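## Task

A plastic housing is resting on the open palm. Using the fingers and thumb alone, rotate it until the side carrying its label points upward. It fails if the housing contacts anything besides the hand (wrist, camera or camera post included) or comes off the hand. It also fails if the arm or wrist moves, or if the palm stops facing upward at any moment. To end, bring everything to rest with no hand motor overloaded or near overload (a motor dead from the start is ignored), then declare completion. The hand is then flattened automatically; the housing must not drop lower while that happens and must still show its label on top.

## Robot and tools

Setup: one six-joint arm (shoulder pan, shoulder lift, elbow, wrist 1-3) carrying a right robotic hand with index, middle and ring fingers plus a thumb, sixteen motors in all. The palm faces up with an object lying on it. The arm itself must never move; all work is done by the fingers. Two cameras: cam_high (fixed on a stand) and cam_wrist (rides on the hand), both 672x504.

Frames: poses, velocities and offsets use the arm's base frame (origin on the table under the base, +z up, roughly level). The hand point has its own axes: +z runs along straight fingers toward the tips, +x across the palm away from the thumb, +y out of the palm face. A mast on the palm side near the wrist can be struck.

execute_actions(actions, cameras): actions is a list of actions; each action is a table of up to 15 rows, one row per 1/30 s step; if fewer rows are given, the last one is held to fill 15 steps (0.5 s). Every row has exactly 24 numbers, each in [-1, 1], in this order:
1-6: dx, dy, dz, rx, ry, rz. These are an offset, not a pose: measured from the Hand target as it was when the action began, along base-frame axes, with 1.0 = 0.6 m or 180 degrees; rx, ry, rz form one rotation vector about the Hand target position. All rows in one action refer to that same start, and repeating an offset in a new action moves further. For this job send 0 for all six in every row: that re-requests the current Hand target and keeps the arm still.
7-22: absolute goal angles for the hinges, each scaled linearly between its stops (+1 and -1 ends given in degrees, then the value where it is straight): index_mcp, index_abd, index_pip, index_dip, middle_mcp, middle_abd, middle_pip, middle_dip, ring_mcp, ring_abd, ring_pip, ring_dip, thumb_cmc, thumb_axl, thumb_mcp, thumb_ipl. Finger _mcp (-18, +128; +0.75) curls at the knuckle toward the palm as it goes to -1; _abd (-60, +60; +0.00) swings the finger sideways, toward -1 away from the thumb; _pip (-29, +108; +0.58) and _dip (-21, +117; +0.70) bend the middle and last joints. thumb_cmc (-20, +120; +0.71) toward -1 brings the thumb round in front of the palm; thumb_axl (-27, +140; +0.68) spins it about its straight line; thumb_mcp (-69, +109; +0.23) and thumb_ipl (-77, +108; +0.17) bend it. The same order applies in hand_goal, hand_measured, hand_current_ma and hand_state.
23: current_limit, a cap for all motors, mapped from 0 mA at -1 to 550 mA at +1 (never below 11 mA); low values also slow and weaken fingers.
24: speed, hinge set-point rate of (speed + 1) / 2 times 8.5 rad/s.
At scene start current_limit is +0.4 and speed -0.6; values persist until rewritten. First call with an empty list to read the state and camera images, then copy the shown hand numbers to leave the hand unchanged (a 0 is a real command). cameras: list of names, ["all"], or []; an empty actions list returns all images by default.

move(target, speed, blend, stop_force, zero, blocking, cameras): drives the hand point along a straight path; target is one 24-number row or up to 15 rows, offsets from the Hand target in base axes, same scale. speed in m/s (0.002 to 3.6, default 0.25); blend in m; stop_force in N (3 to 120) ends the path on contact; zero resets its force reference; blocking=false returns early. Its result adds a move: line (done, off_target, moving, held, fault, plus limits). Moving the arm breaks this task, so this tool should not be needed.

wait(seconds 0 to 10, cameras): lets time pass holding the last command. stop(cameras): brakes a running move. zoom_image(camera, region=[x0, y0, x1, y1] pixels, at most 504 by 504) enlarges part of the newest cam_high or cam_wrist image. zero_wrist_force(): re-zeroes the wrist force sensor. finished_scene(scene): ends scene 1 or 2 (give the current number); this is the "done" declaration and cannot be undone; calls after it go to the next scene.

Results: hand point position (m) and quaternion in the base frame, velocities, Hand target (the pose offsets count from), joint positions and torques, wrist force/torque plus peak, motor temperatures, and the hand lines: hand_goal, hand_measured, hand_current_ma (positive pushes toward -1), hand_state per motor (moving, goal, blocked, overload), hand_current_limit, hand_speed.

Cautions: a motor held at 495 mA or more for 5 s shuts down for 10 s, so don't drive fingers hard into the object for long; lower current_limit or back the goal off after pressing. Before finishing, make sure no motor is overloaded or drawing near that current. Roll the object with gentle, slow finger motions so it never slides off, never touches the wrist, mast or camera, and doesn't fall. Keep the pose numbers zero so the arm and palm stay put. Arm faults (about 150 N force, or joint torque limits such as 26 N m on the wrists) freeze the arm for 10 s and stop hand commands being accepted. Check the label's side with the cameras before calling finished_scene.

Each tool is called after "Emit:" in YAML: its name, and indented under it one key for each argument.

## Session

Emit:
execute_actions:
  actions: []

Emit:
zoom_image:
  camera: "cam_high"
  region: [340, 150, 510, 360]

Scene clock: 0.00 s.
end_effector_position=(+0.6085, +0.0816, +0.4265) hand_goal=(+0.754, +0.000, +0.576, +0.696, +0.754, +0.000, +0.576, +0.696, +0.754, +0.000, +0.576, +0.696, -0.104, +0.540, +0.162, +0.106) hand_measured=(+0.768, +0.000, +0.578, +0.696, +0.768, +0.000, +0.578, +0.696, +0.766, +0.000, +0.580, +0.696, -0.092, +0.544, +0.164, +0.108) hand_current_ma=(+49, +0, +8, +1, +49, +0, +8, +1, +45, +0, +11, +1, +40, +11, +9, +9) hand_state=(goal, goal, goal, goal, goal, goal, goal, goal, goal, goal, goal, goal, goal, goal, goal, goal) hand_current_limit=0.40 hand_speed=-0.60 end_effector_quat_wxyz=(+0.495, +0.445, +0.530, +0.526)
Joint positions: [-0.161 -1.199 2.188 -4.175 -1.293 -0.045]
Joint velocities: within noise
Joint torques (N m): no reading
Motor temperatures (°C): [30 35 29 35 38 43]
Wrist force (N): no reading
Wrist torque (N m): no reading
Wrist force, peak (N): no reading
Hand target: +0.6084, +0.0816, +0.4265; +0.495, +0.445, +0.530, +0.526
camera_calibration:
cam_wrist: T_world_to_cam=[[0.0657931, -0.728064, 0.682344, -0.239449], [-0.655197, -0.547278, -0.520772, 0.621467], [0.752587, -0.412807, -0.513033, -0.0818742], [0, 0, 0, 1]] pos_world=[0.484555, 0.131983, 0.445025]

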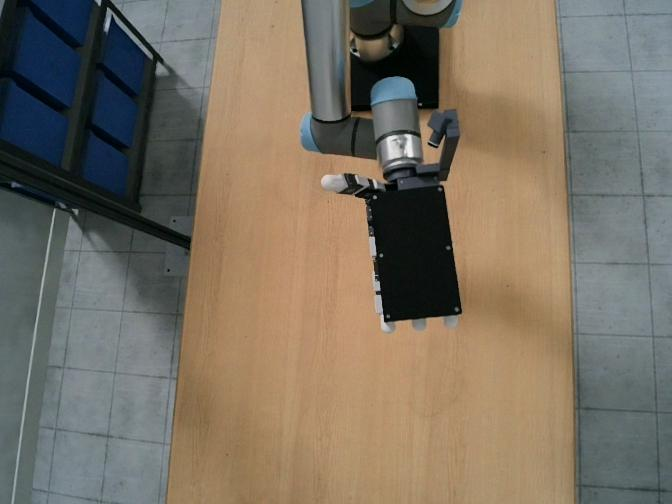

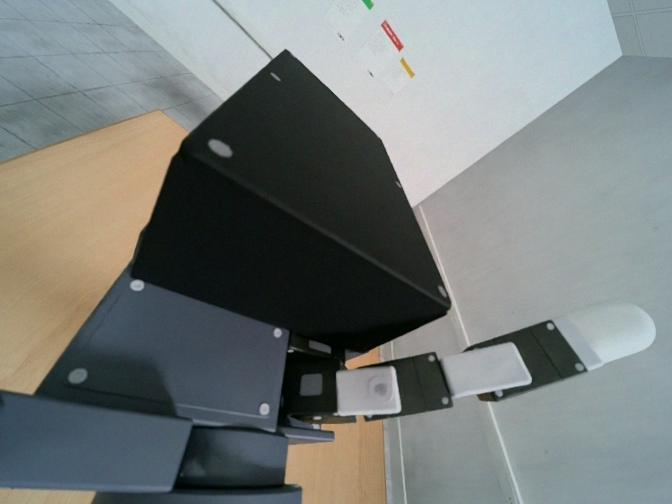

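Scaled by 2.400 from the camera's 672x504 image, which has a finer 960x720 frame.

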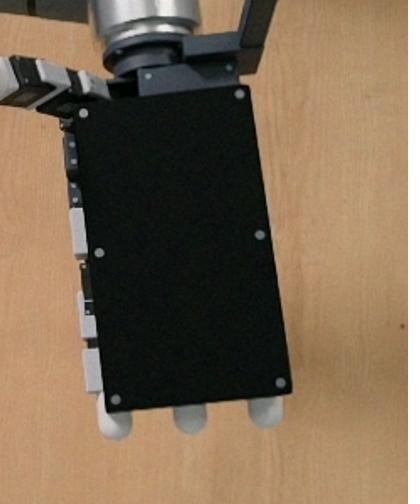

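Emit:
execute_actions:
  actions:
    - [[0,0,0,0,0,0,0.70,0,0.576,0.696,0.754,0,0.576,0.696,0.754,0,0.576,0.696,-0.104,0.54,0.162,0.106,0.4,-0.95]]
    - [[0,0,0,0,0,0,0.62,0,0.576,0.696,0.754,0,0.576,0.696,0.754,0,0.576,0.696,-0.104,0.54,0.162,0.106,0.4,-0.95]]
    - [[0,0,0,0,0,0,0.57,0,0.576,0.696,0.754,0,0.576,0.696,0.754,0,0.576,0.696,-0.104,0.54,0.162,0.106,0.4,-0.95]]
  cameras: ["all"]

Emit:
zoom_image:
  camera: "cam_high"
  region: [330, 150, 500, 360]

Scene clock: 3.40 s.
end_effector_position=(+0.6084, +0.0816, +0.4265) hand_goal=(+0.570, +0.000, +0.576, +0.696, +0.754, +0.000, +0.576, +0.696, +0.754, +0.000, +0.576, +0.696, -0.104, +0.540, +0.162, +0.106) hand_measured=(+0.634, +0.000, +0.588, +0.700, +0.768, +0.000, +0.578, +0.696, +0.766, +0.000, +0.580, +0.696, -0.092, +0.544, +0.164, +0.108) hand_current_ma=(+282, +0, +40, +9, +49, +0, +8, +1, +45, +0, +11, +1, +40, +11, +9, +9) hand_state=(blocked, goal, goal, goal, goal, goal, goal, goal, goal, goal, goal, goal, goal, goal, goal, goal) hand_current_limit=0.40 hand_speed=-0.95 end_effector_quat_wxyz=(+0.495, +0.445, +0.530, +0.526)
Joint positions: [-0.161 -1.199 2.188 -4.175 -1.293 -0.045]
Joint torques (N m): [2.16 -28.31 -11.7 -3.61 -0.55 -0.59]
Wrist force (N): [0.0 -0.1 0.0]
Wrist torque (N m): [-0.02 -0.01 -0.01]
Wrist force, peak (N): [-0.3 -0.1 0.2]
Hand target: +0.6084, +0.0816, +0.4265; +0.495, +0.445, +0.530, +0.526
Off the commanded pose: 0.000 m, 0 deg.
camera_calibration:
cam_wrist: T_world_to_cam=[[0.065797, -0.728061, 0.682348, -0.239452], [-0.655197, -0.547282, -0.520768, 0.621466], [0.752587, -0.412807, -0.513033, -0.0818742], [0, 0, 0, 1]] pos_world=[0.484555, 0.131983, 0.445025]

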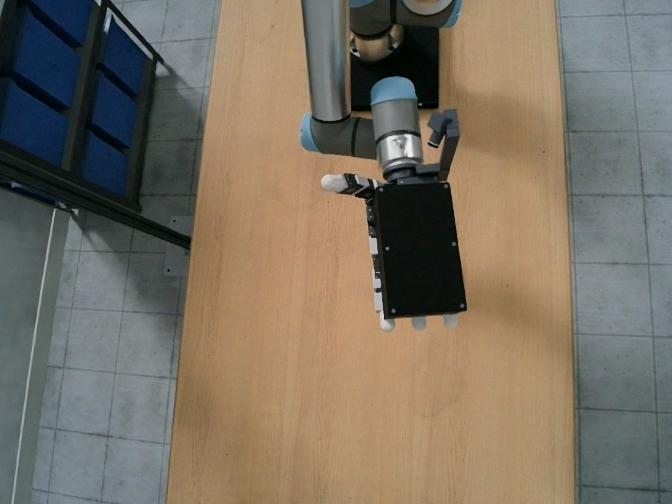

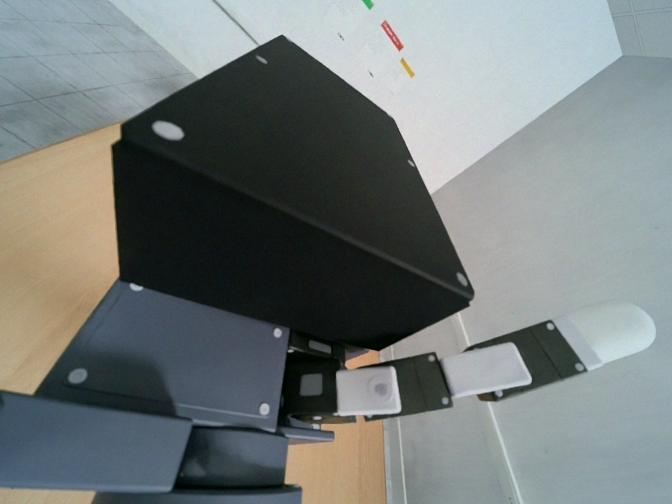

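Scaled by 2.400 from the camera's 672x504 image, which has a finer 960x720 frame.

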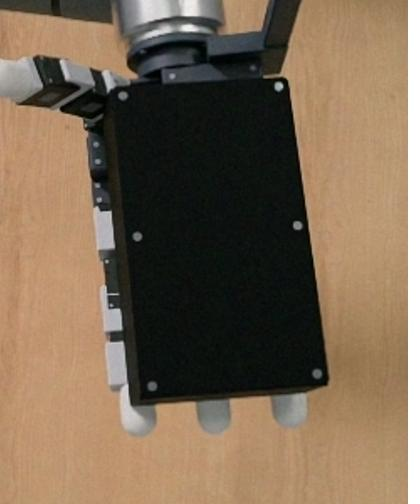

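Emit:
execute_actions:
  actions:
    - [[0,0,0,0,0,0,0.68,0,0.576,0.696,0.754,0,0.576,0.696,0.70,0,0.576,0.696,-0.104,0.54,0.162,0.106,0.5,-0.94]]
    - [[0,0,0,0,0,0,0.754,0,0.576,0.696,0.754,0,0.576,0.696,0.62,0,0.576,0.696,-0.104,0.54,0.162,0.106,0.5,-0.94]]
    - [[0,0,0,0,0,0,0.754,0,0.576,0.696,0.754,0,0.576,0.696,0.53,0,0.576,0.696,-0.104,0.54,0.162,0.106,0.5,-0.94]]
    - [[0,0,0,0,0,0,0.754,0,0.576,0.696,0.754,0,0.576,0.696,0.53,0,0.576,0.696,-0.104,0.54,0.162,0.106,0.5,-0.94]]
  cameras: ["all"]

Emit:
zoom_image:
  camera: "cam_high"
  region: [330, 150, 500, 360]

Scene clock: 5.83 s.
end_effector_position=(+0.6084, +0.0816, +0.4265) hand_goal=(+0.754, +0.000, +0.576, +0.696, +0.754, +0.000, +0.576, +0.696, +0.530, +0.000, +0.576, +0.696, -0.104, +0.540, +0.162, +0.106) hand_measured=(+0.762, +0.000, +0.584, +0.700, +0.768, +0.000, +0.578, +0.696, +0.582, +0.000, +0.588, +0.698, -0.092, +0.544, +0.164, +0.108) hand_current_ma=(+29, -1, +28, +9, +49, +0, +8, +1, +219, +0, +39, +8, +40, +11, +9, +9) hand_state=(goal, goal, goal, goal, goal, goal, goal, goal, blocked, goal, goal, goal, goal, goal, goal, goal) hand_current_limit=0.50 hand_speed=-0.94 end_effector_quat_wxyz=(+0.495, +0.445, +0.530, +0.526)
Joint positions: [-0.161 -1.199 2.188 -4.175 -1.293 -0.045]
Joint torques (N m): [4.16 -27.2 -10.66 -3.49 -0.79 -0.79]
Wrist force (N): [-0.1 -0.1 -0.1]
Wrist torque (N m): [-0.02 0.01 -0.01]
Wrist force, peak (N): [-0.2 0.3 -0.1]
Hand target: +0.6084, +0.0816, +0.4265; +0.495, +0.445, +0.530, +0.526
Off the commanded pose: 0.000 m, 0 deg.
camera_calibration:
cam_wrist: T_world_to_cam=[[0.065797, -0.728061, 0.682348, -0.239452], [-0.655197, -0.547282, -0.520768, 0.621466], [0.752587, -0.412807, -0.513033, -0.0818742], [0, 0, 0, 1]] pos_world=[0.484555, 0.131983, 0.445025]

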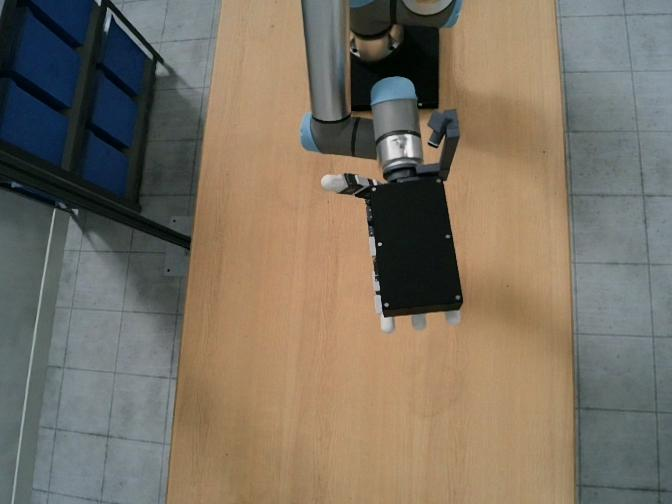

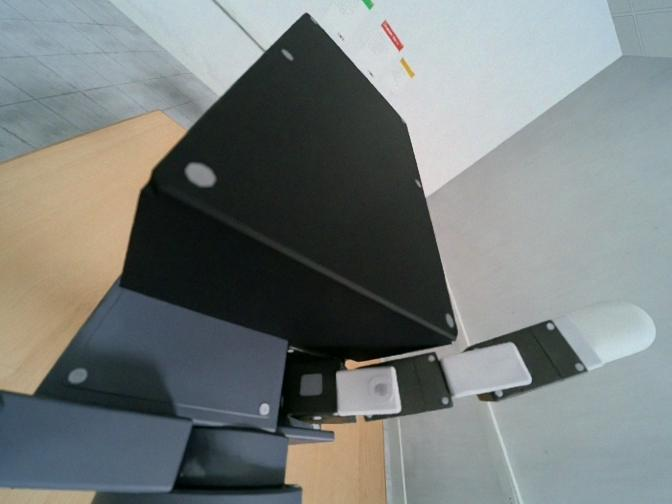

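Scaled by 2.400 from the camera's 672x504 image, which has a finer 960x720 frame.

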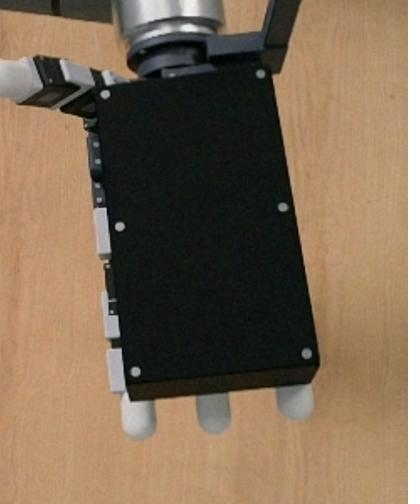

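Emit:
execute_actions:
  actions:
    - [[0,0,0,0,0,0,0.754,0,0.576,0.696,0.754,0,0.576,0.696,0.64,0,0.576,0.696,-0.104,0.68,0.24,0.17,0.5,-0.92]]
    - [[0,0,0,0,0,0,0.754,0,0.576,0.696,0.754,0,0.576,0.696,0.754,0,0.576,0.696,-0.45,0.68,0.24,0.17,0.5,-0.85]]
    - [[0,0,0,0,0,0,0.754,0,0.576,0.696,0.754,0,0.576,0.696,0.754,0,0.576,0.696,-0.80,0.68,0.24,0.17,0.5,-0.85]]
    - [[0,0,0,0,0,0,0.754,0,0.576,0.696,0.754,0,0.576,0.696,0.754,0,0.576,0.696,-0.80,0.68,0.24,0.17,0.5,-0.85]]
  cameras: ["all"]

Emit:
zoom_image:
  camera: "cam_high"
  region: [330, 150, 500, 360]

Scene clock: 20.50 s.
end_effector_position=(+0.6084, +0.0816, +0.4265) hand_goal=(+0.754, +0.000, +0.576, +0.696, +0.754, +0.000, +0.576, +0.696, +0.754, +0.000, +0.576, +0.696, -0.800, +0.680, +0.240, +0.170) hand_measured=(+0.766, +0.000, +0.584, +0.700, +0.770, +0.000, +0.580, +0.696, +0.766, +0.000, +0.586, +0.698, -0.800, +0.678, +0.238, +0.168) hand_current_ma=(+47, -1, +27, +9, +59, +0, +11, +1, +42, +0, +36, +8, +0, -9, -7, -9) hand_state=(goal, goal, goal, goal, goal, goal, goal, goal, goal, goal, goal, goal, goal, goal, goal, goal) hand_current_limit=0.50 hand_speed=-0.85 end_effector_quat_wxyz=(+0.495, +0.445, +0.530, +0.526)
Joint positions: [-0.161 -1.199 2.188 -4.175 -1.293 -0.045]
Joint torques (N m): [5.3 -25.68 -5.28 -2.6 -2.22 -1.93]
Wrist force (N): [0.0 0.0 0.0]
Wrist torque (N m): [0.00 0.00 -0.04]
Wrist force, peak (N): [-0.2 -0.2 -0.3]
Hand target: +0.6084, +0.0816, +0.4265; +0.495, +0.445, +0.530, +0.526
Off the commanded pose: 0.000 m, 0 deg.
camera_calibration:
cam_wrist: T_world_to_cam=[[0.065797, -0.728061, 0.682348, -0.239452], [-0.655197, -0.547282, -0.520768, 0.621466], [0.752587, -0.412807, -0.513033, -0.0818742], [0, 0, 0, 1]] pos_world=[0.484555, 0.131983, 0.445025]

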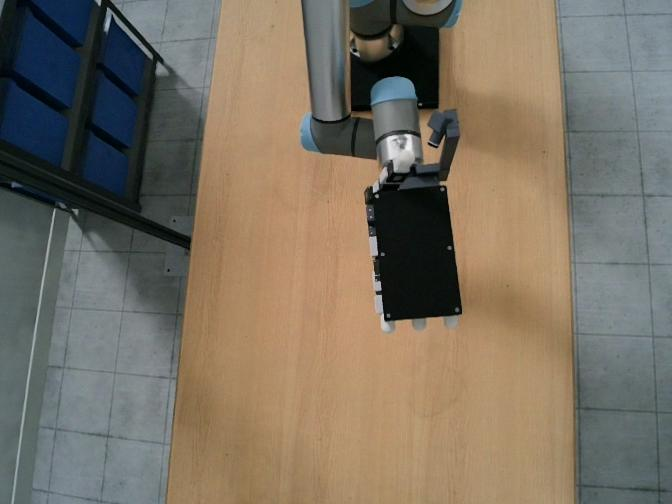

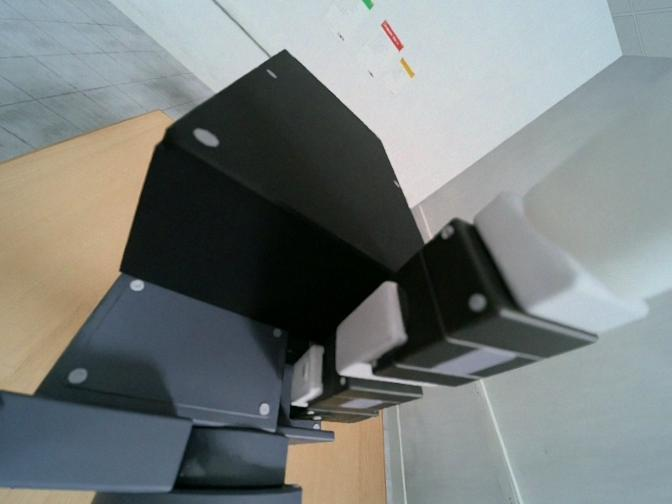

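Scaled by 2.400 from the camera's 672x504 image, which has a finer 960x720 frame.

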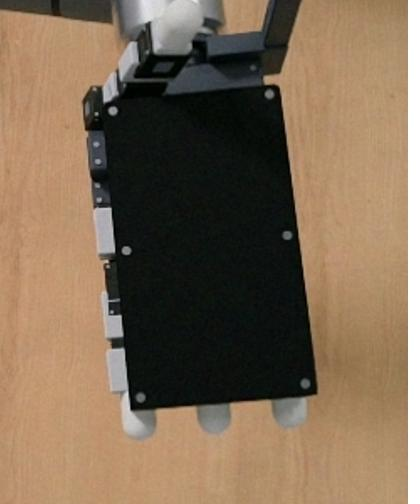

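Emit:
execute_actions:
  actions:
    - [[0,0,0,0,0,0,0.754,0,0.576,0.696,0.754,0,0.576,0.696,0.754,0,0.576,0.696,-0.80,0.68,-0.10,0.17,0.5,-0.9]]
    - [[0,0,0,0,0,0,0.754,0,0.576,0.696,0.754,0,0.576,0.696,0.754,0,0.576,0.696,-0.80,0.68,-0.22,0.17,0.5,-0.93]]
    - [[0,0,0,0,0,0,0.754,0,0.576,0.696,0.754,0,0.576,0.696,0.754,0,0.576,0.696,-0.80,0.68,-0.32,0.17,0.5,-0.93]]
  cameras: ["all"]

Emit:
zoom_image:
  camera: "cam_high"
  region: [330, 150, 500, 360]

Scene clock: 23.53 s.
end_effector_position=(+0.6084, +0.0816, +0.4265) hand_goal=(+0.754, +0.000, +0.576, +0.696, +0.754, +0.000, +0.576, +0.696, +0.754, +0.000, +0.576, +0.696, -0.800, +0.680, -0.320, +0.170) hand_measured=(+0.780, +0.000, +0.584, +0.700, +0.776, +0.000, +0.584, +0.698, +0.774, +0.000, +0.586, +0.698, -0.796, +0.678, -0.290, +0.172) hand_current_ma=(+103, -1, +27, +9, +86, +0, +24, +5, +76, -1, +29, +8, +12, -5, +148, +10) hand_state=(blocked, goal, goal, goal, blocked, goal, goal, goal, goal, goal, goal, goal, goal, goal, blocked, goal) hand_current_limit=0.50 hand_speed=-0.93 end_effector_quat_wxyz=(+0.495, +0.445, +0.530, +0.526)
Joint positions: [-0.161 -1.199 2.188 -4.175 -1.293 -0.045]
Joint torques (N m): [5.39 -25.17 -4 -2.49 -2.27 -2.23]
Wrist force (N): [-0.1 0.0 0.0]
Wrist torque (N m): [0.08 0.01 -0.04]
Wrist force, peak (N): [0.2 -0.2 0.1]
Hand target: +0.6084, +0.0816, +0.4265; +0.495, +0.445, +0.530, +0.526
Off the commanded pose: 0.000 m, 0 deg.
camera_calibration:
cam_wrist: T_world_to_cam=[[0.065797, -0.728061, 0.682348, -0.239452], [-0.655197, -0.547282, -0.520768, 0.621466], [0.752587, -0.412807, -0.513033, -0.0818742], [0, 0, 0, 1]] pos_world=[0.484555, 0.131983, 0.445025]

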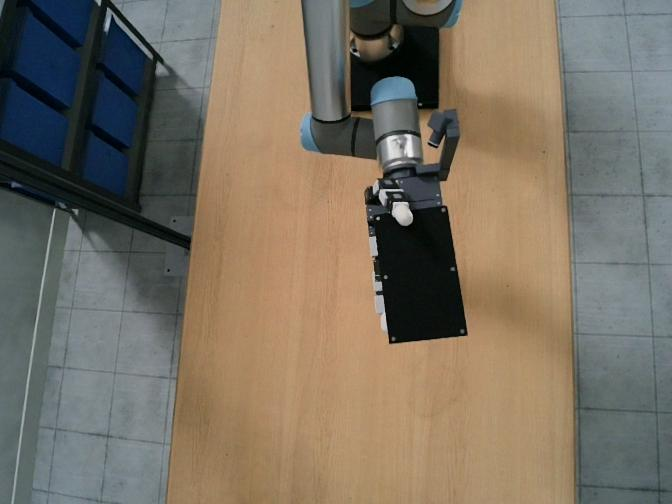

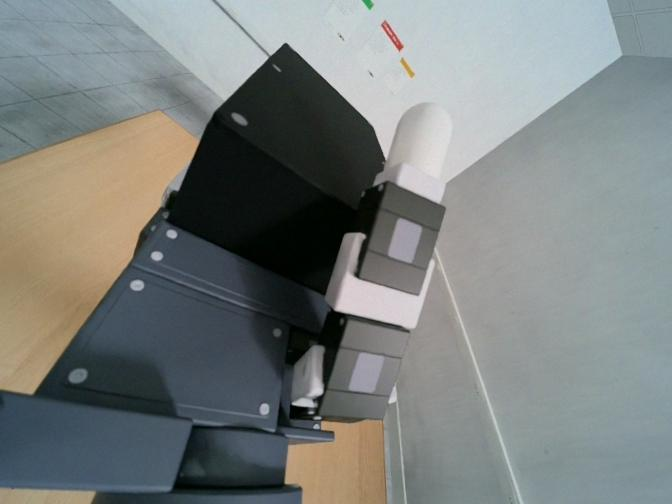

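Scaled by 2.400 from the camera's 672x504 image, which has a finer 960x720 frame.

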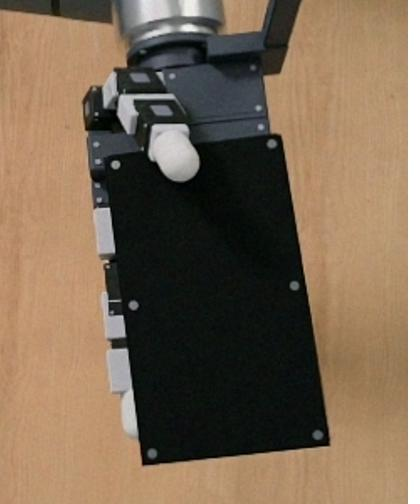

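Emit:
execute_actions:
  actions:
    - [[0,0,0,0,0,0,0.754,0,0.576,0.696,0.754,0,0.576,0.696,0.754,0,0.576,0.696,-0.80,0.68,0.0,0.17,0.5,-0.85]]
    - [[0,0,0,0,0,0,0.754,0,0.576,0.696,0.754,0,0.576,0.696,0.754,0,0.576,0.696,-0.80,0.68,0.24,0.17,0.5,-0.8]]
    - [[0,0,0,0,0,0,0.754,0,0.576,0.696,0.754,0,0.576,0.696,0.754,0,0.576,0.696,-0.3,0.68,0.24,0.17,0.5,-0.75]]
    - [[0,0,0,0,0,0,0.754,0,0.576,0.696,0.754,0,0.576,0.696,0.754,0,0.576,0.696,0.05,0.68,0.1,0.0,0.5,-0.75]]
    - [[0,0,0,0,0,0,0.754,0,0.576,0.696,0.754,0,0.576,0.696,0.754,0,0.576,0.696,0.05,0.68,-0.449,-0.157,0.5,-0.75]]
    - [[0,0,0,0,0,0,0.754,0,0.576,0.696,0.754,0,0.576,0.696,0.754,0,0.576,0.696,-0.05,0.68,-0.449,-0.157,0.5,-0.8]]
  cameras: ["all"]

Emit:
zoom_image:
  camera: "cam_high"
  region: [330, 150, 500, 360]

Scene clock: 27.10 s.
end_effector_position=(+0.6084, +0.0816, +0.4265) hand_goal=(+0.754, +0.000, +0.576, +0.696, +0.754, +0.000, +0.576, +0.696, +0.754, +0.000, +0.576, +0.696, -0.050, +0.680, -0.448, -0.156) hand_measured=(+0.780, +0.000, +0.584, +0.700, +0.776, +0.000, +0.584, +0.698, +0.774, +0.000, +0.586, +0.698, -0.040, +0.680, -0.450, -0.154) hand_current_ma=(+103, -1, +27, +9, +86, +0, +24, +5, +76, -1, +29, +8, +33, +0, -4, +5) hand_state=(blocked, goal, goal, goal, blocked, goal, goal, goal, goal, goal, goal, goal, goal, goal, goal, goal) hand_current_limit=0.50 hand_speed=-0.80 end_effector_quat_wxyz=(+0.495, +0.445, +0.530, +0.526)
Joint positions: [-0.161 -1.199 2.188 -4.175 -1.293 -0.045]
Joint torques (N m): [5.09 -26.01 -2.27 -2.38 -2.32 -2.36]
Wrist force (N): [-0.3 0.0 0.0]
Wrist torque (N m): [0.07 0.04 -0.03]
Wrist force, peak (N): [-0.3 -0.3 0.0]
Hand target: +0.6084, +0.0816, +0.4265; +0.495, +0.445, +0.530, +0.526
Off the commanded pose: 0.000 m, 0 deg.
camera_calibration:
cam_wrist: T_world_to_cam=[[0.065797, -0.728061, 0.682348, -0.239452], [-0.655197, -0.547282, -0.520768, 0.621466], [0.752587, -0.412807, -0.513033, -0.0818742], [0, 0, 0, 1]] pos_world=[0.484555, 0.131983, 0.445025]

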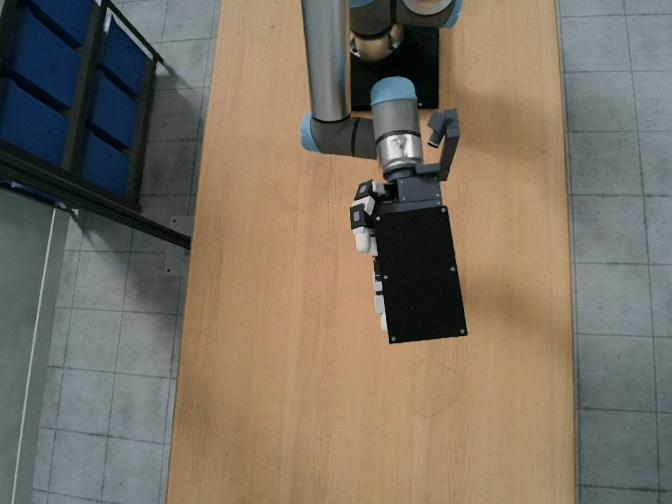

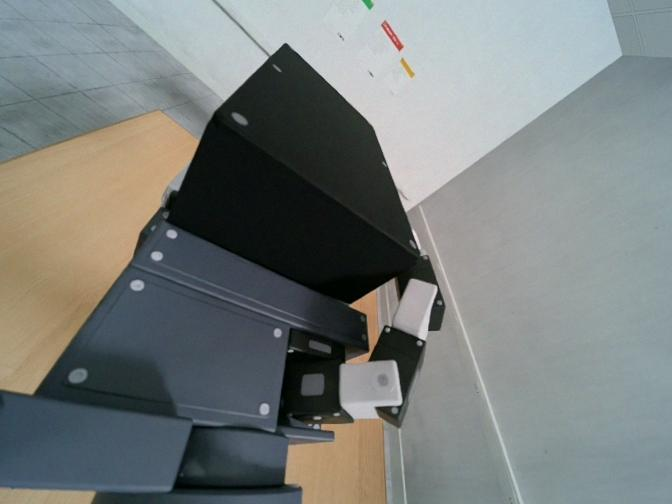

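Scaled by 2.400 from the camera's 672x504 image, which has a finer 960x720 frame.

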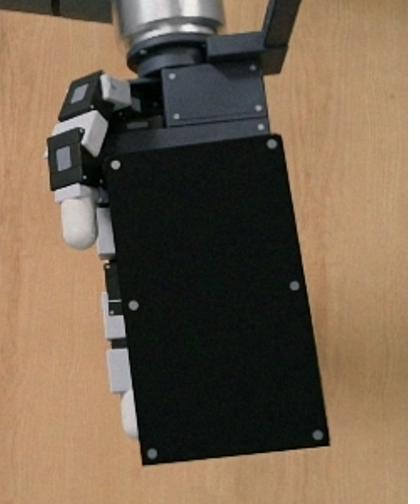

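Emit:
execute_actions:
  actions:
    - [[0,0,0,0,0,0,0.754,-0.05,0.576,0.696,0.754,-0.05,0.576,0.696,0.754,-0.05,0.576,0.696,-0.25,0.68,-0.449,-0.157,0.5,-0.9]]
    - [[0,0,0,0,0,0,0.754,-0.1,0.576,0.696,0.754,-0.1,0.576,0.696,0.754,-0.1,0.576,0.696,-0.38,0.68,-0.449,-0.157,0.5,-0.93]]
    - [[0,0,0,0,0,0,0.754,-0.2,0.576,0.696,0.754,-0.2,0.576,0.696,0.754,-0.2,0.576,0.696,-0.48,0.68,-0.449,-0.157,0.5,-0.93]]
    - [[0,0,0,0,0,0,0.754,-0.2,0.576,0.696,0.754,-0.2,0.576,0.696,0.754,-0.2,0.576,0.696,-0.54,0.68,-0.449,-0.157,0.5,-0.93]]
  cameras: ["all"]

Emit:
zoom_image:
  camera: "cam_high"
  region: [330, 150, 500, 360]

Scene clock: 29.53 s.
end_effector_position=(+0.6084, +0.0816, +0.4265) hand_goal=(+0.754, -0.200, +0.576, +0.696, +0.754, -0.200, +0.576, +0.696, +0.754, -0.200, +0.576, +0.696, -0.540, +0.680, -0.448, -0.156) hand_measured=(+0.780, -0.198, +0.584, +0.700, +0.776, -0.198, +0.584, +0.698, +0.774, -0.198, +0.586, +0.698, -0.528, +0.682, -0.450, -0.154) hand_current_ma=(+102, +7, +27, +9, +86, +3, +24, +5, +78, +4, +29, +8, +44, +5, -5, +4) hand_state=(blocked, goal, goal, goal, blocked, goal, goal, goal, blocked, goal, goal, goal, goal, goal, goal, goal) hand_current_limit=0.50 hand_speed=-0.93 end_effector_quat_wxyz=(+0.495, +0.445, +0.530, +0.526)
Joint positions: [-0.161 -1.199 2.188 -4.175 -1.293 -0.045]
Joint torques (N m): [4.91 -24.82 -2.68 -2.22 -2.4 -2.17]
Wrist force (N): [-0.1 0.0 0.0]
Wrist torque (N m): [0.08 0.02 -0.08]
Wrist force, peak (N): [-0.4 0.1 -0.2]
Hand target: +0.6084, +0.0816, +0.4265; +0.495, +0.445, +0.530, +0.526
Off the commanded pose: 0.000 m, 0 deg.
camera_calibration:
cam_wrist: T_world_to_cam=[[0.0657931, -0.728064, 0.682344, -0.239449], [-0.655197, -0.547278, -0.520772, 0.621467], [0.752587, -0.412807, -0.513033, -0.0818742], [0, 0, 0, 1]] pos_world=[0.484555, 0.131983, 0.445025]

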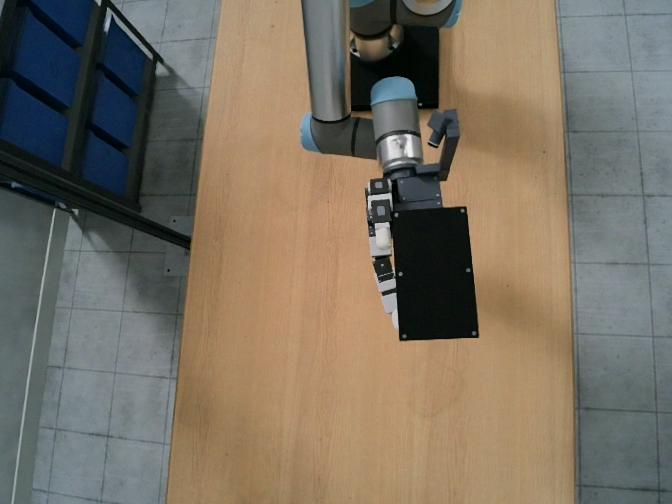

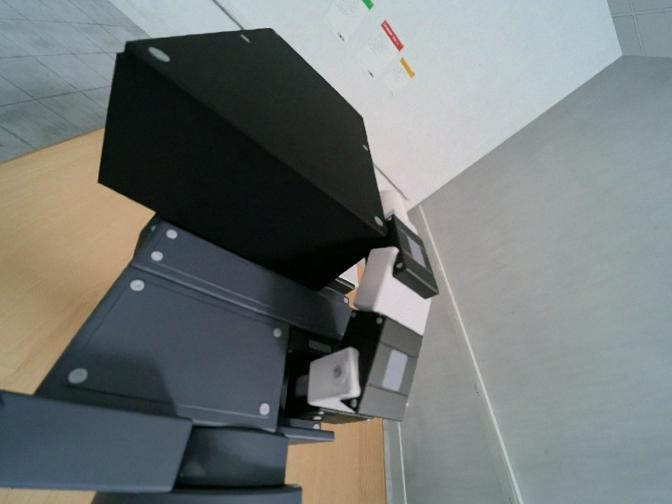

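Scaled by 2.400 from the camera's 672x504 image, which has a finer 960x720 frame.

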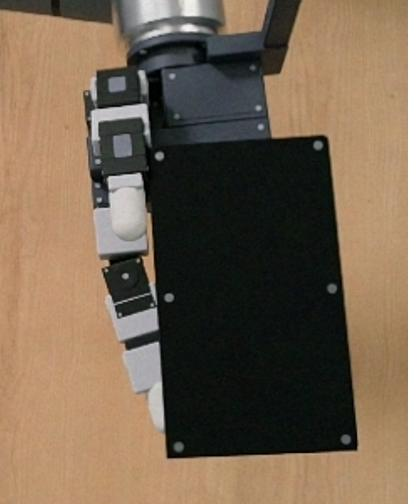

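Emit:
execute_actions:
  actions:
    - [[0,0,0,0,0,0,0.754,-0.2,0.576,0.696,0.754,-0.2,0.576,0.696,0.754,-0.2,0.576,0.696,-0.62,0.68,-0.449,-0.157,0.5,-0.93]]
    - [[0,0,0,0,0,0,0.754,-0.2,0.576,0.696,0.754,-0.2,0.576,0.696,0.754,-0.2,0.576,0.696,-0.70,0.68,-0.449,-0.157,0.5,-0.93]]
    - [[0,0,0,0,0,0,0.754,-0.2,0.576,0.696,0.754,-0.2,0.576,0.696,0.754,-0.2,0.576,0.696,-0.77,0.68,-0.449,-0.157,0.5,-0.93]]
  cameras: ["all"]

Emit:
zoom_image:
  camera: "cam_high"
  region: [330, 150, 500, 360]

Scene clock: 31.40 s.
end_effector_position=(+0.6084, +0.0816, +0.4265) hand_goal=(+0.754, -0.200, +0.576, +0.696, +0.754, -0.200, +0.576, +0.696, +0.754, -0.200, +0.576, +0.696, -0.770, +0.680, -0.448, -0.156) hand_measured=(+0.780, -0.198, +0.584, +0.700, +0.776, -0.200, +0.584, +0.698, +0.774, -0.198, +0.586, +0.698, -0.756, +0.684, -0.450, -0.154) hand_current_ma=(+102, +7, +27, +9, +86, +1, +24, +5, +78, +4, +29, +8, +48, +12, -5, +4) hand_state=(blocked, goal, goal, goal, blocked, goal, goal, goal, blocked, goal, goal, goal, goal, goal, goal, goal) hand_current_limit=0.50 hand_speed=-0.93 end_effector_quat_wxyz=(+0.495, +0.445, +0.530, +0.526)
Joint positions: [-0.161 -1.199 2.188 -4.175 -1.293 -0.045]
Joint torques (N m): [5.2 -25.85 -2.6 -2.04 -2.33 -2.19]
Wrist force (N): [0.0 0.1 0.1]
Wrist torque (N m): [0.08 0.01 -0.09]
Wrist force, peak (N): [-0.2 -0.1 -0.3]
Hand target: +0.6084, +0.0816, +0.4265; +0.495, +0.445, +0.530, +0.526
Off the commanded pose: 0.000 m, 0 deg.
camera_calibration:
cam_wrist: T_world_to_cam=[[0.0657931, -0.728064, 0.682344, -0.239449], [-0.655197, -0.547278, -0.520772, 0.621467], [0.752587, -0.412807, -0.513033, -0.0818742], [0, 0, 0, 1]] pos_world=[0.484555, 0.131983, 0.445025]

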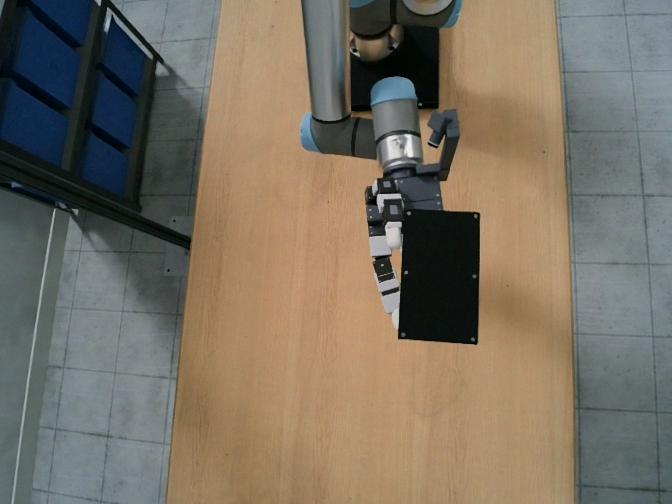

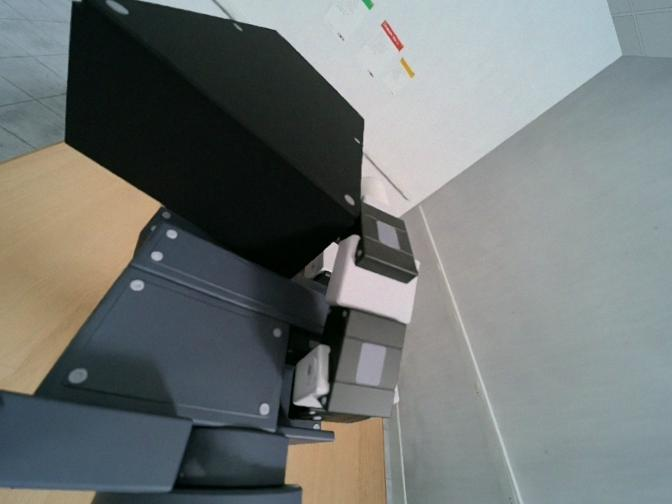

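Scaled by 2.400 from the camera's 672x504 image, which has a finer 960x720 frame.

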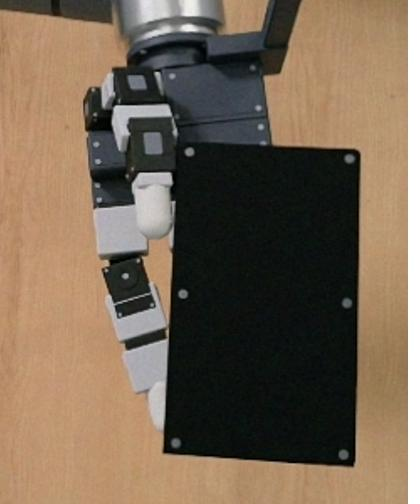

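Emit:
execute_actions:
  actions:
    - [[0,0,0,0,0,0,0.754,-0.2,0.576,0.696,0.754,-0.2,0.576,0.696,0.70,-0.2,0.576,0.696,-0.17,0.68,-0.449,-0.157,0.6,-0.88]]
    - [[0,0,0,0,0,0,0.754,-0.2,0.576,0.696,0.754,-0.2,0.576,0.696,0.60,-0.2,0.576,0.696,-0.17,0.68,-0.449,-0.157,0.6,-0.92]]
    - [[0,0,0,0,0,0,0.754,-0.2,0.576,0.696,0.754,-0.2,0.576,0.696,0.52,-0.2,0.576,0.696,-0.17,0.68,-0.449,-0.157,0.6,-0.92]]
    - [[0,0,0,0,0,0,0.754,-0.2,0.576,0.696,0.754,-0.2,0.576,0.696,0.46,-0.2,0.576,0.696,-0.17,0.68,-0.449,-0.157,0.6,-0.92]]
  cameras: ["all"]

Emit:
zoom_image:
  camera: "cam_high"
  region: [330, 150, 500, 360]

Scene clock: 34.30 s.
end_effector_position=(+0.6084, +0.0816, +0.4265) hand_goal=(+0.754, -0.200, +0.576, +0.696, +0.754, -0.200, +0.576, +0.696, +0.460, -0.200, +0.576, +0.696, -0.170, +0.680, -0.448, -0.156) hand_measured=(+0.780, -0.198, +0.584, +0.700, +0.776, -0.200, +0.584, +0.698, +0.516, -0.204, +0.592, +0.702, -0.170, +0.682, -0.450, -0.154) hand_current_ma=(+102, +7, +27, +9, +86, +1, +24, +5, +243, -9, +52, +16, +0, +5, -7, +4) hand_state=(blocked, goal, goal, goal, blocked, goal, goal, goal, blocked, goal, goal, goal, goal, goal, goal, goal) hand_current_limit=0.60 hand_speed=-0.92 end_effector_quat_wxyz=(+0.495, +0.445, +0.530, +0.526)
Joint positions: [-0.161 -1.199 2.188 -4.175 -1.293 -0.045]
Joint torques (N m): [5.17 -25.86 -2.11 -1.84 -2.28 -2.08]
Wrist force (N): [0.1 0.0 -0.1]
Wrist torque (N m): [0.07 -0.01 -0.06]
Wrist force, peak (N): [0.0 -0.2 -0.3]
Hand target: +0.6084, +0.0816, +0.4265; +0.495, +0.445, +0.530, +0.526
Off the commanded pose: 0.000 m, 0 deg.
camera_calibration:
cam_wrist: T_world_to_cam=[[0.0657931, -0.728064, 0.682344, -0.239449], [-0.655197, -0.547278, -0.520772, 0.621467], [0.752587, -0.412807, -0.513033, -0.0818742], [0, 0, 0, 1]] pos_world=[0.484555, 0.131983, 0.445025]

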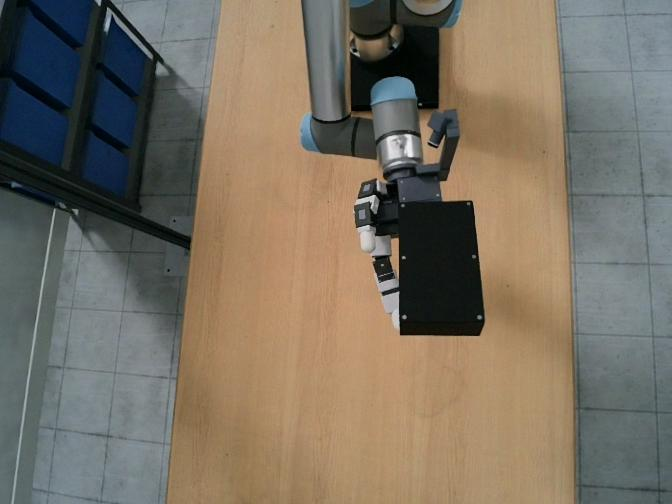

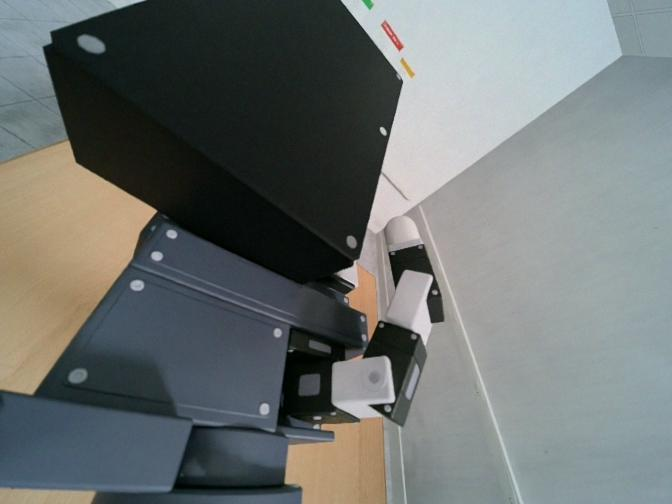

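Scaled by 2.400 from the camera's 672x504 image, which has a finer 960x720 frame.

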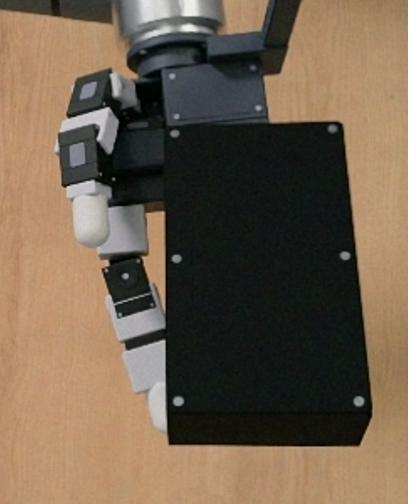

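Emit:
execute_actions:
  actions:
    - [[0,0,0,0,0,0,0.754,-0.2,0.576,0.696,0.754,-0.2,0.576,0.696,0.58,-0.2,0.576,0.696,-0.3,0.68,-0.449,-0.157,0.6,-0.9]]
    - [[0,0,0,0,0,0,0.754,-0.2,0.576,0.696,0.754,-0.2,0.576,0.696,0.68,-0.2,0.576,0.696,-0.45,0.68,-0.449,-0.157,0.6,-0.9]]
    - [[0,0,0,0,0,0,0.754,-0.2,0.576,0.696,0.754,-0.2,0.576,0.696,0.754,-0.2,0.576,0.696,-0.60,0.68,-0.449,-0.157,0.6,-0.9]]
    - [[0,0,0,0,0,0,0.754,-0.2,0.576,0.696,0.754,-0.2,0.576,0.696,0.754,-0.2,0.576,0.696,-0.72,0.68,-0.449,-0.157,0.6,-0.9]]
  cameras: ["all"]

Emit:
zoom_image:
  camera: "cam_high"
  region: [330, 150, 500, 360]

Scene clock: 37.20 s.
end_effector_position=(+0.6084, +0.0816, +0.4265) hand_goal=(+0.754, -0.200, +0.576, +0.696, +0.754, -0.200, +0.576, +0.696, +0.754, -0.200, +0.576, +0.696, -0.720, +0.680, -0.448, -0.156) hand_measured=(+0.780, -0.198, +0.584, +0.700, +0.778, -0.200, +0.584, +0.698, +0.774, -0.202, +0.588, +0.702, -0.716, +0.682, -0.450, -0.154) hand_current_ma=(+100, +7, +27, +9, +93, +1, +25, +5, +76, -5, +40, +16, +15, +5, -7, +4) hand_state=(blocked, goal, goal, goal, blocked, goal, goal, goal, goal, goal, goal, goal, goal, goal, goal, goal) hand_current_limit=0.60 hand_speed=-0.90 end_effector_quat_wxyz=(+0.495, +0.445, +0.530, +0.526)
Joint positions: [-0.161 -1.199 2.188 -4.175 -1.293 -0.045]
Joint torques (N m): [4.7 -25.23 -2.23 -1.65 -2.26 -1.91]
Wrist force (N): [0.0 -0.1 -0.2]
Wrist torque (N m): [0.10 0.01 -0.09]
Wrist force, peak (N): [-0.3 0.0 -0.2]
Hand target: +0.6084, +0.0816, +0.4265; +0.495, +0.445, +0.530, +0.526
Off the commanded pose: 0.000 m, 0 deg.
camera_calibration:
cam_wrist: T_world_to_cam=[[0.0657931, -0.728064, 0.682344, -0.239449], [-0.655197, -0.547278, -0.520772, 0.621467], [0.752587, -0.412807, -0.513033, -0.0818742], [0, 0, 0, 1]] pos_world=[0.484555, 0.131983, 0.445025]

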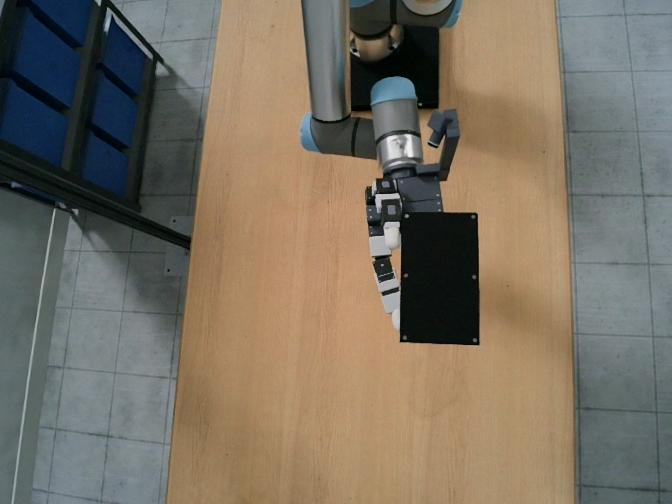

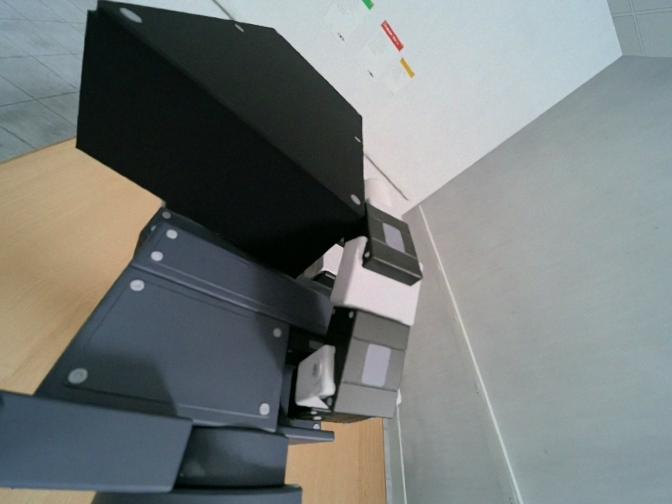

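Scaled by 2.400 from the camera's 672x504 image, which has a finer 960x720 frame.

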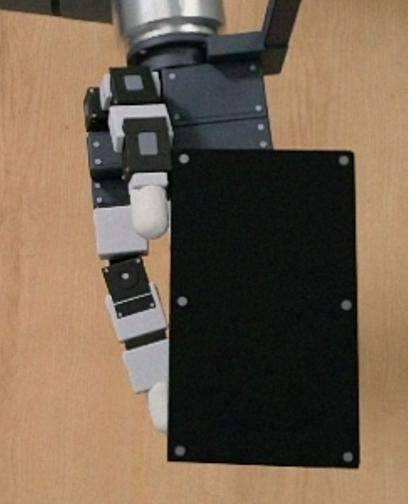

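Emit:
execute_actions:
  actions:
    - [[0,0,0,0,0,0,0.754,-0.1,0.576,0.696,0.754,-0.1,0.576,0.696,0.754,-0.1,0.576,0.696,-0.76,0.68,-0.449,-0.157,0.6,-0.92]]
    - [[0,0,0,0,0,0,0.754,0.0,0.576,0.696,0.754,0.0,0.576,0.696,0.754,0.0,0.576,0.696,-0.78,0.68,-0.449,-0.157,0.6,-0.92]]
    - [[0,0,0,0,0,0,0.754,0.1,0.576,0.696,0.754,0.1,0.576,0.696,0.754,0.1,0.576,0.696,-0.80,0.68,-0.449,-0.157,0.6,-0.92]]
    - [[0,0,0,0,0,0,0.754,0.2,0.576,0.696,0.754,0.2,0.576,0.696,0.754,0.2,0.576,0.696,-0.82,0.68,-0.449,-0.157,0.6,-0.92]]
    - [[0,0,0,0,0,0,0.754,0.3,0.576,0.696,0.754,0.3,0.576,0.696,0.754,0.3,0.576,0.696,-0.84,0.68,-0.449,-0.157,0.6,-0.92]]
  cameras: ["all"]

Emit:
zoom_image:
  camera: "cam_high"
  region: [330, 150, 500, 360]

Scene clock: 40.10 s.
end_effector_position=(+0.6084, +0.0816, +0.4265) hand_goal=(+0.754, +0.300, +0.576, +0.696, +0.754, +0.300, +0.576, +0.696, +0.754, +0.300, +0.576, +0.696, -0.840, +0.680, -0.448, -0.156) hand_measured=(+0.780, +0.296, +0.584, +0.700, +0.778, +0.288, +0.584, +0.698, +0.776, +0.294, +0.588, +0.702, -0.836, +0.684, -0.450, -0.156) hand_current_ma=(+100, -9, +27, +9, +93, -34, +25, +5, +84, -16, +40, +16, +9, +11, -7, +3) hand_state=(blocked, goal, goal, goal, blocked, goal, goal, goal, blocked, goal, goal, goal, goal, goal, goal, goal) hand_current_limit=0.60 hand_speed=-0.92 end_effector_quat_wxyz=(+0.495, +0.445, +0.530, +0.526)
Joint positions: [-0.161 -1.199 2.188 -4.175 -1.293 -0.045]
Joint torques (N m): [5.36 -26.3 -2.54 -1.56 -2.3 -1.96]
Wrist force (N): [-0.1 0.1 -0.1]
Wrist torque (N m): [0.13 0.02 -0.04]
Wrist force, peak (N): [0.0 -0.2 -0.3]
Hand target: +0.6084, +0.0816, +0.4265; +0.495, +0.445, +0.530, +0.526
Off the commanded pose: 0.000 m, 0 deg.
camera_calibration:
cam_wrist: T_world_to_cam=[[0.0657931, -0.728064, 0.682344, -0.239449], [-0.655197, -0.547278, -0.520772, 0.621467], [0.752587, -0.412807, -0.513033, -0.0818742], [0, 0, 0, 1]] pos_world=[0.484555, 0.131983, 0.445025]

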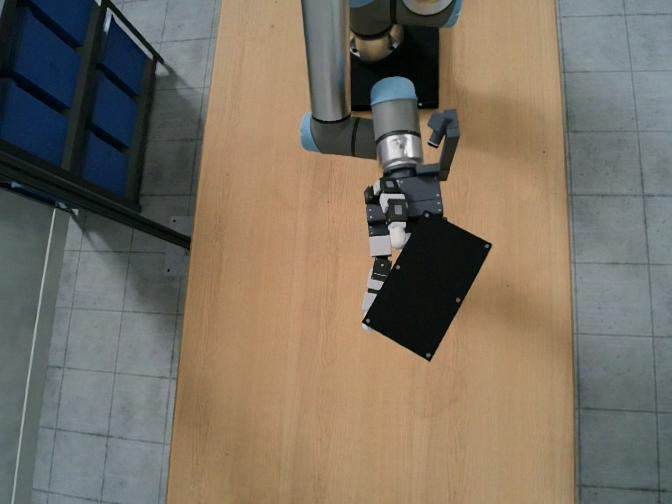

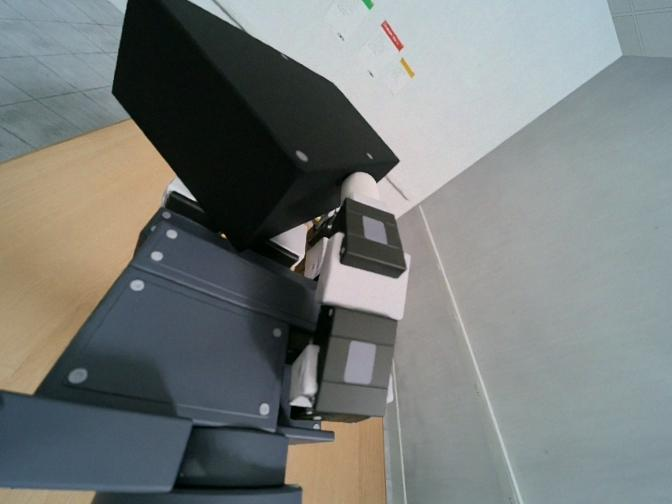

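Scaled by 2.400 from the camera's 672x504 image, which has a finer 960x720 frame.

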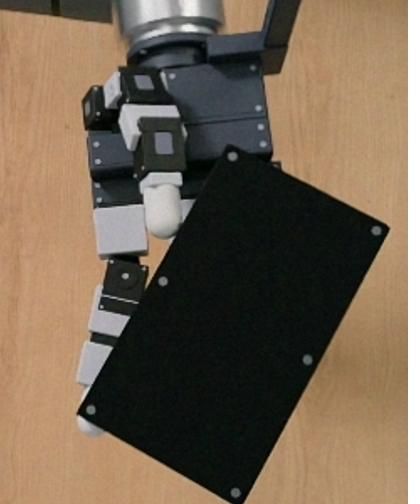

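Emit:
execute_actions:
  actions:
    - [[0,0,0,0,0,0,0.82,0.3,0.576,0.696,0.754,0.3,0.576,0.696,0.754,0.3,0.576,0.696,-0.60,0.68,-0.449,-0.157,0.6,-0.92]]
    - [[0,0,0,0,0,0,0.90,0.3,0.576,0.696,0.754,0.3,0.576,0.696,0.754,0.3,0.576,0.696,-0.5,0.68,-0.40,0.0,0.6,-0.88]]
    - [[0,0,0,0,0,0,0.90,0.5,0.576,0.696,0.754,0.3,0.576,0.696,0.754,0.3,0.576,0.696,-0.5,0.68,-0.382,0.168,0.6,-0.88]]
    - [[0,0,0,0,0,0,0.90,0.70,0.576,0.696,0.754,0.3,0.576,0.696,0.754,0.3,0.576,0.696,-0.571,0.68,-0.382,0.168,0.6,-0.88]]
    - [[0,0,0,0,0,0,0.83,0.70,0.576,0.696,0.754,0.3,0.576,0.696,0.754,0.3,0.576,0.696,-0.571,0.68,-0.382,0.168,0.6,-0.9]]
    - [[0,0,0,0,0,0,0.754,0.70,0.576,0.696,0.754,0.3,0.576,0.696,0.754,0.3,0.576,0.696,-0.571,0.68,-0.382,0.168,0.6,-0.94]]
    - [[0,0,0,0,0,0,0.754,0.70,0.576,0.696,0.754,0.3,0.576,0.696,0.754,0.3,0.576,0.696,-0.571,0.68,-0.382,0.168,0.6,-0.94]]
  cameras: ["all"]

Emit:
zoom_image:
  camera: "cam_high"
  region: [330, 150, 500, 360]

Scene clock: 45.37 s.
end_effector_position=(+0.6084, +0.0816, +0.4265) hand_goal=(+0.754, +0.700, +0.576, +0.696, +0.754, +0.300, +0.576, +0.696, +0.754, +0.300, +0.576, +0.696, -0.570, +0.680, -0.382, +0.168) hand_measured=(+0.778, +0.696, +0.584, +0.700, +0.778, +0.290, +0.584, +0.698, +0.776, +0.296, +0.588, +0.702, -0.568, +0.682, -0.392, +0.164) hand_current_ma=(+93, -9, +26, +9, +93, -27, +25, +5, +84, -10, +40, +16, +8, +3, -45, -18) hand_state=(blocked, goal, goal, goal, blocked, goal, goal, goal, blocked, goal, goal, goal, goal, goal, goal, goal) hand_current_limit=0.60 hand_speed=-0.94 end_effector_quat_wxyz=(+0.495, +0.445, +0.530, +0.526)
Joint positions: [-0.161 -1.199 2.188 -4.175 -1.293 -0.045]
Joint torques (N m): [4.55 -26.14 -2.83 -1.19 -2.25 -1.74]
Wrist force (N): [-0.2 0.1 -0.1]
Wrist torque (N m): [0.12 0.03 -0.02]
Wrist force, peak (N): [-0.2 0.0 -0.5]
Hand target: +0.6084, +0.0816, +0.4265; +0.495, +0.445, +0.530, +0.526
Off the commanded pose: 0.000 m, 0 deg.
camera_calibration:
cam_wrist: T_world_to_cam=[[0.0657931, -0.728064, 0.682344, -0.239449], [-0.655197, -0.547278, -0.520772, 0.621467], [0.752587, -0.412807, -0.513033, -0.0818742], [0, 0, 0, 1]] pos_world=[0.484555, 0.131983, 0.445025]

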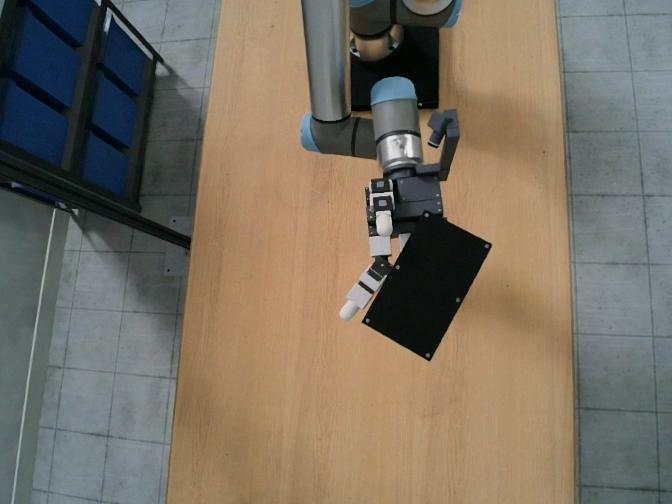

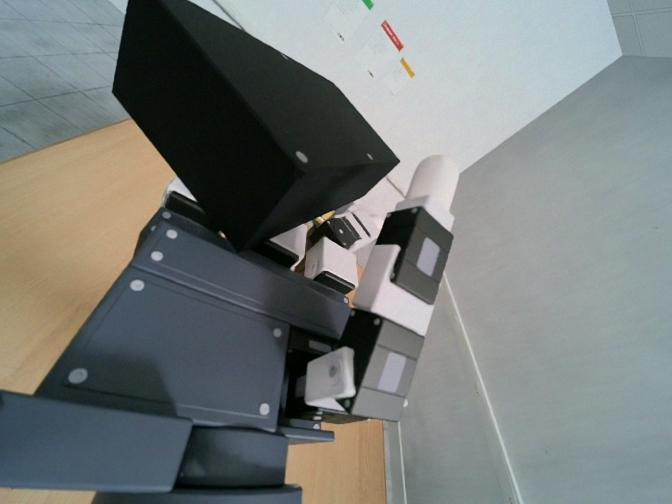

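Scaled by 2.400 from the camera's 672x504 image, which has a finer 960x720 frame.

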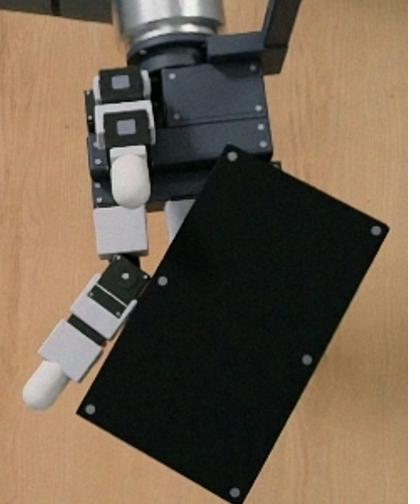

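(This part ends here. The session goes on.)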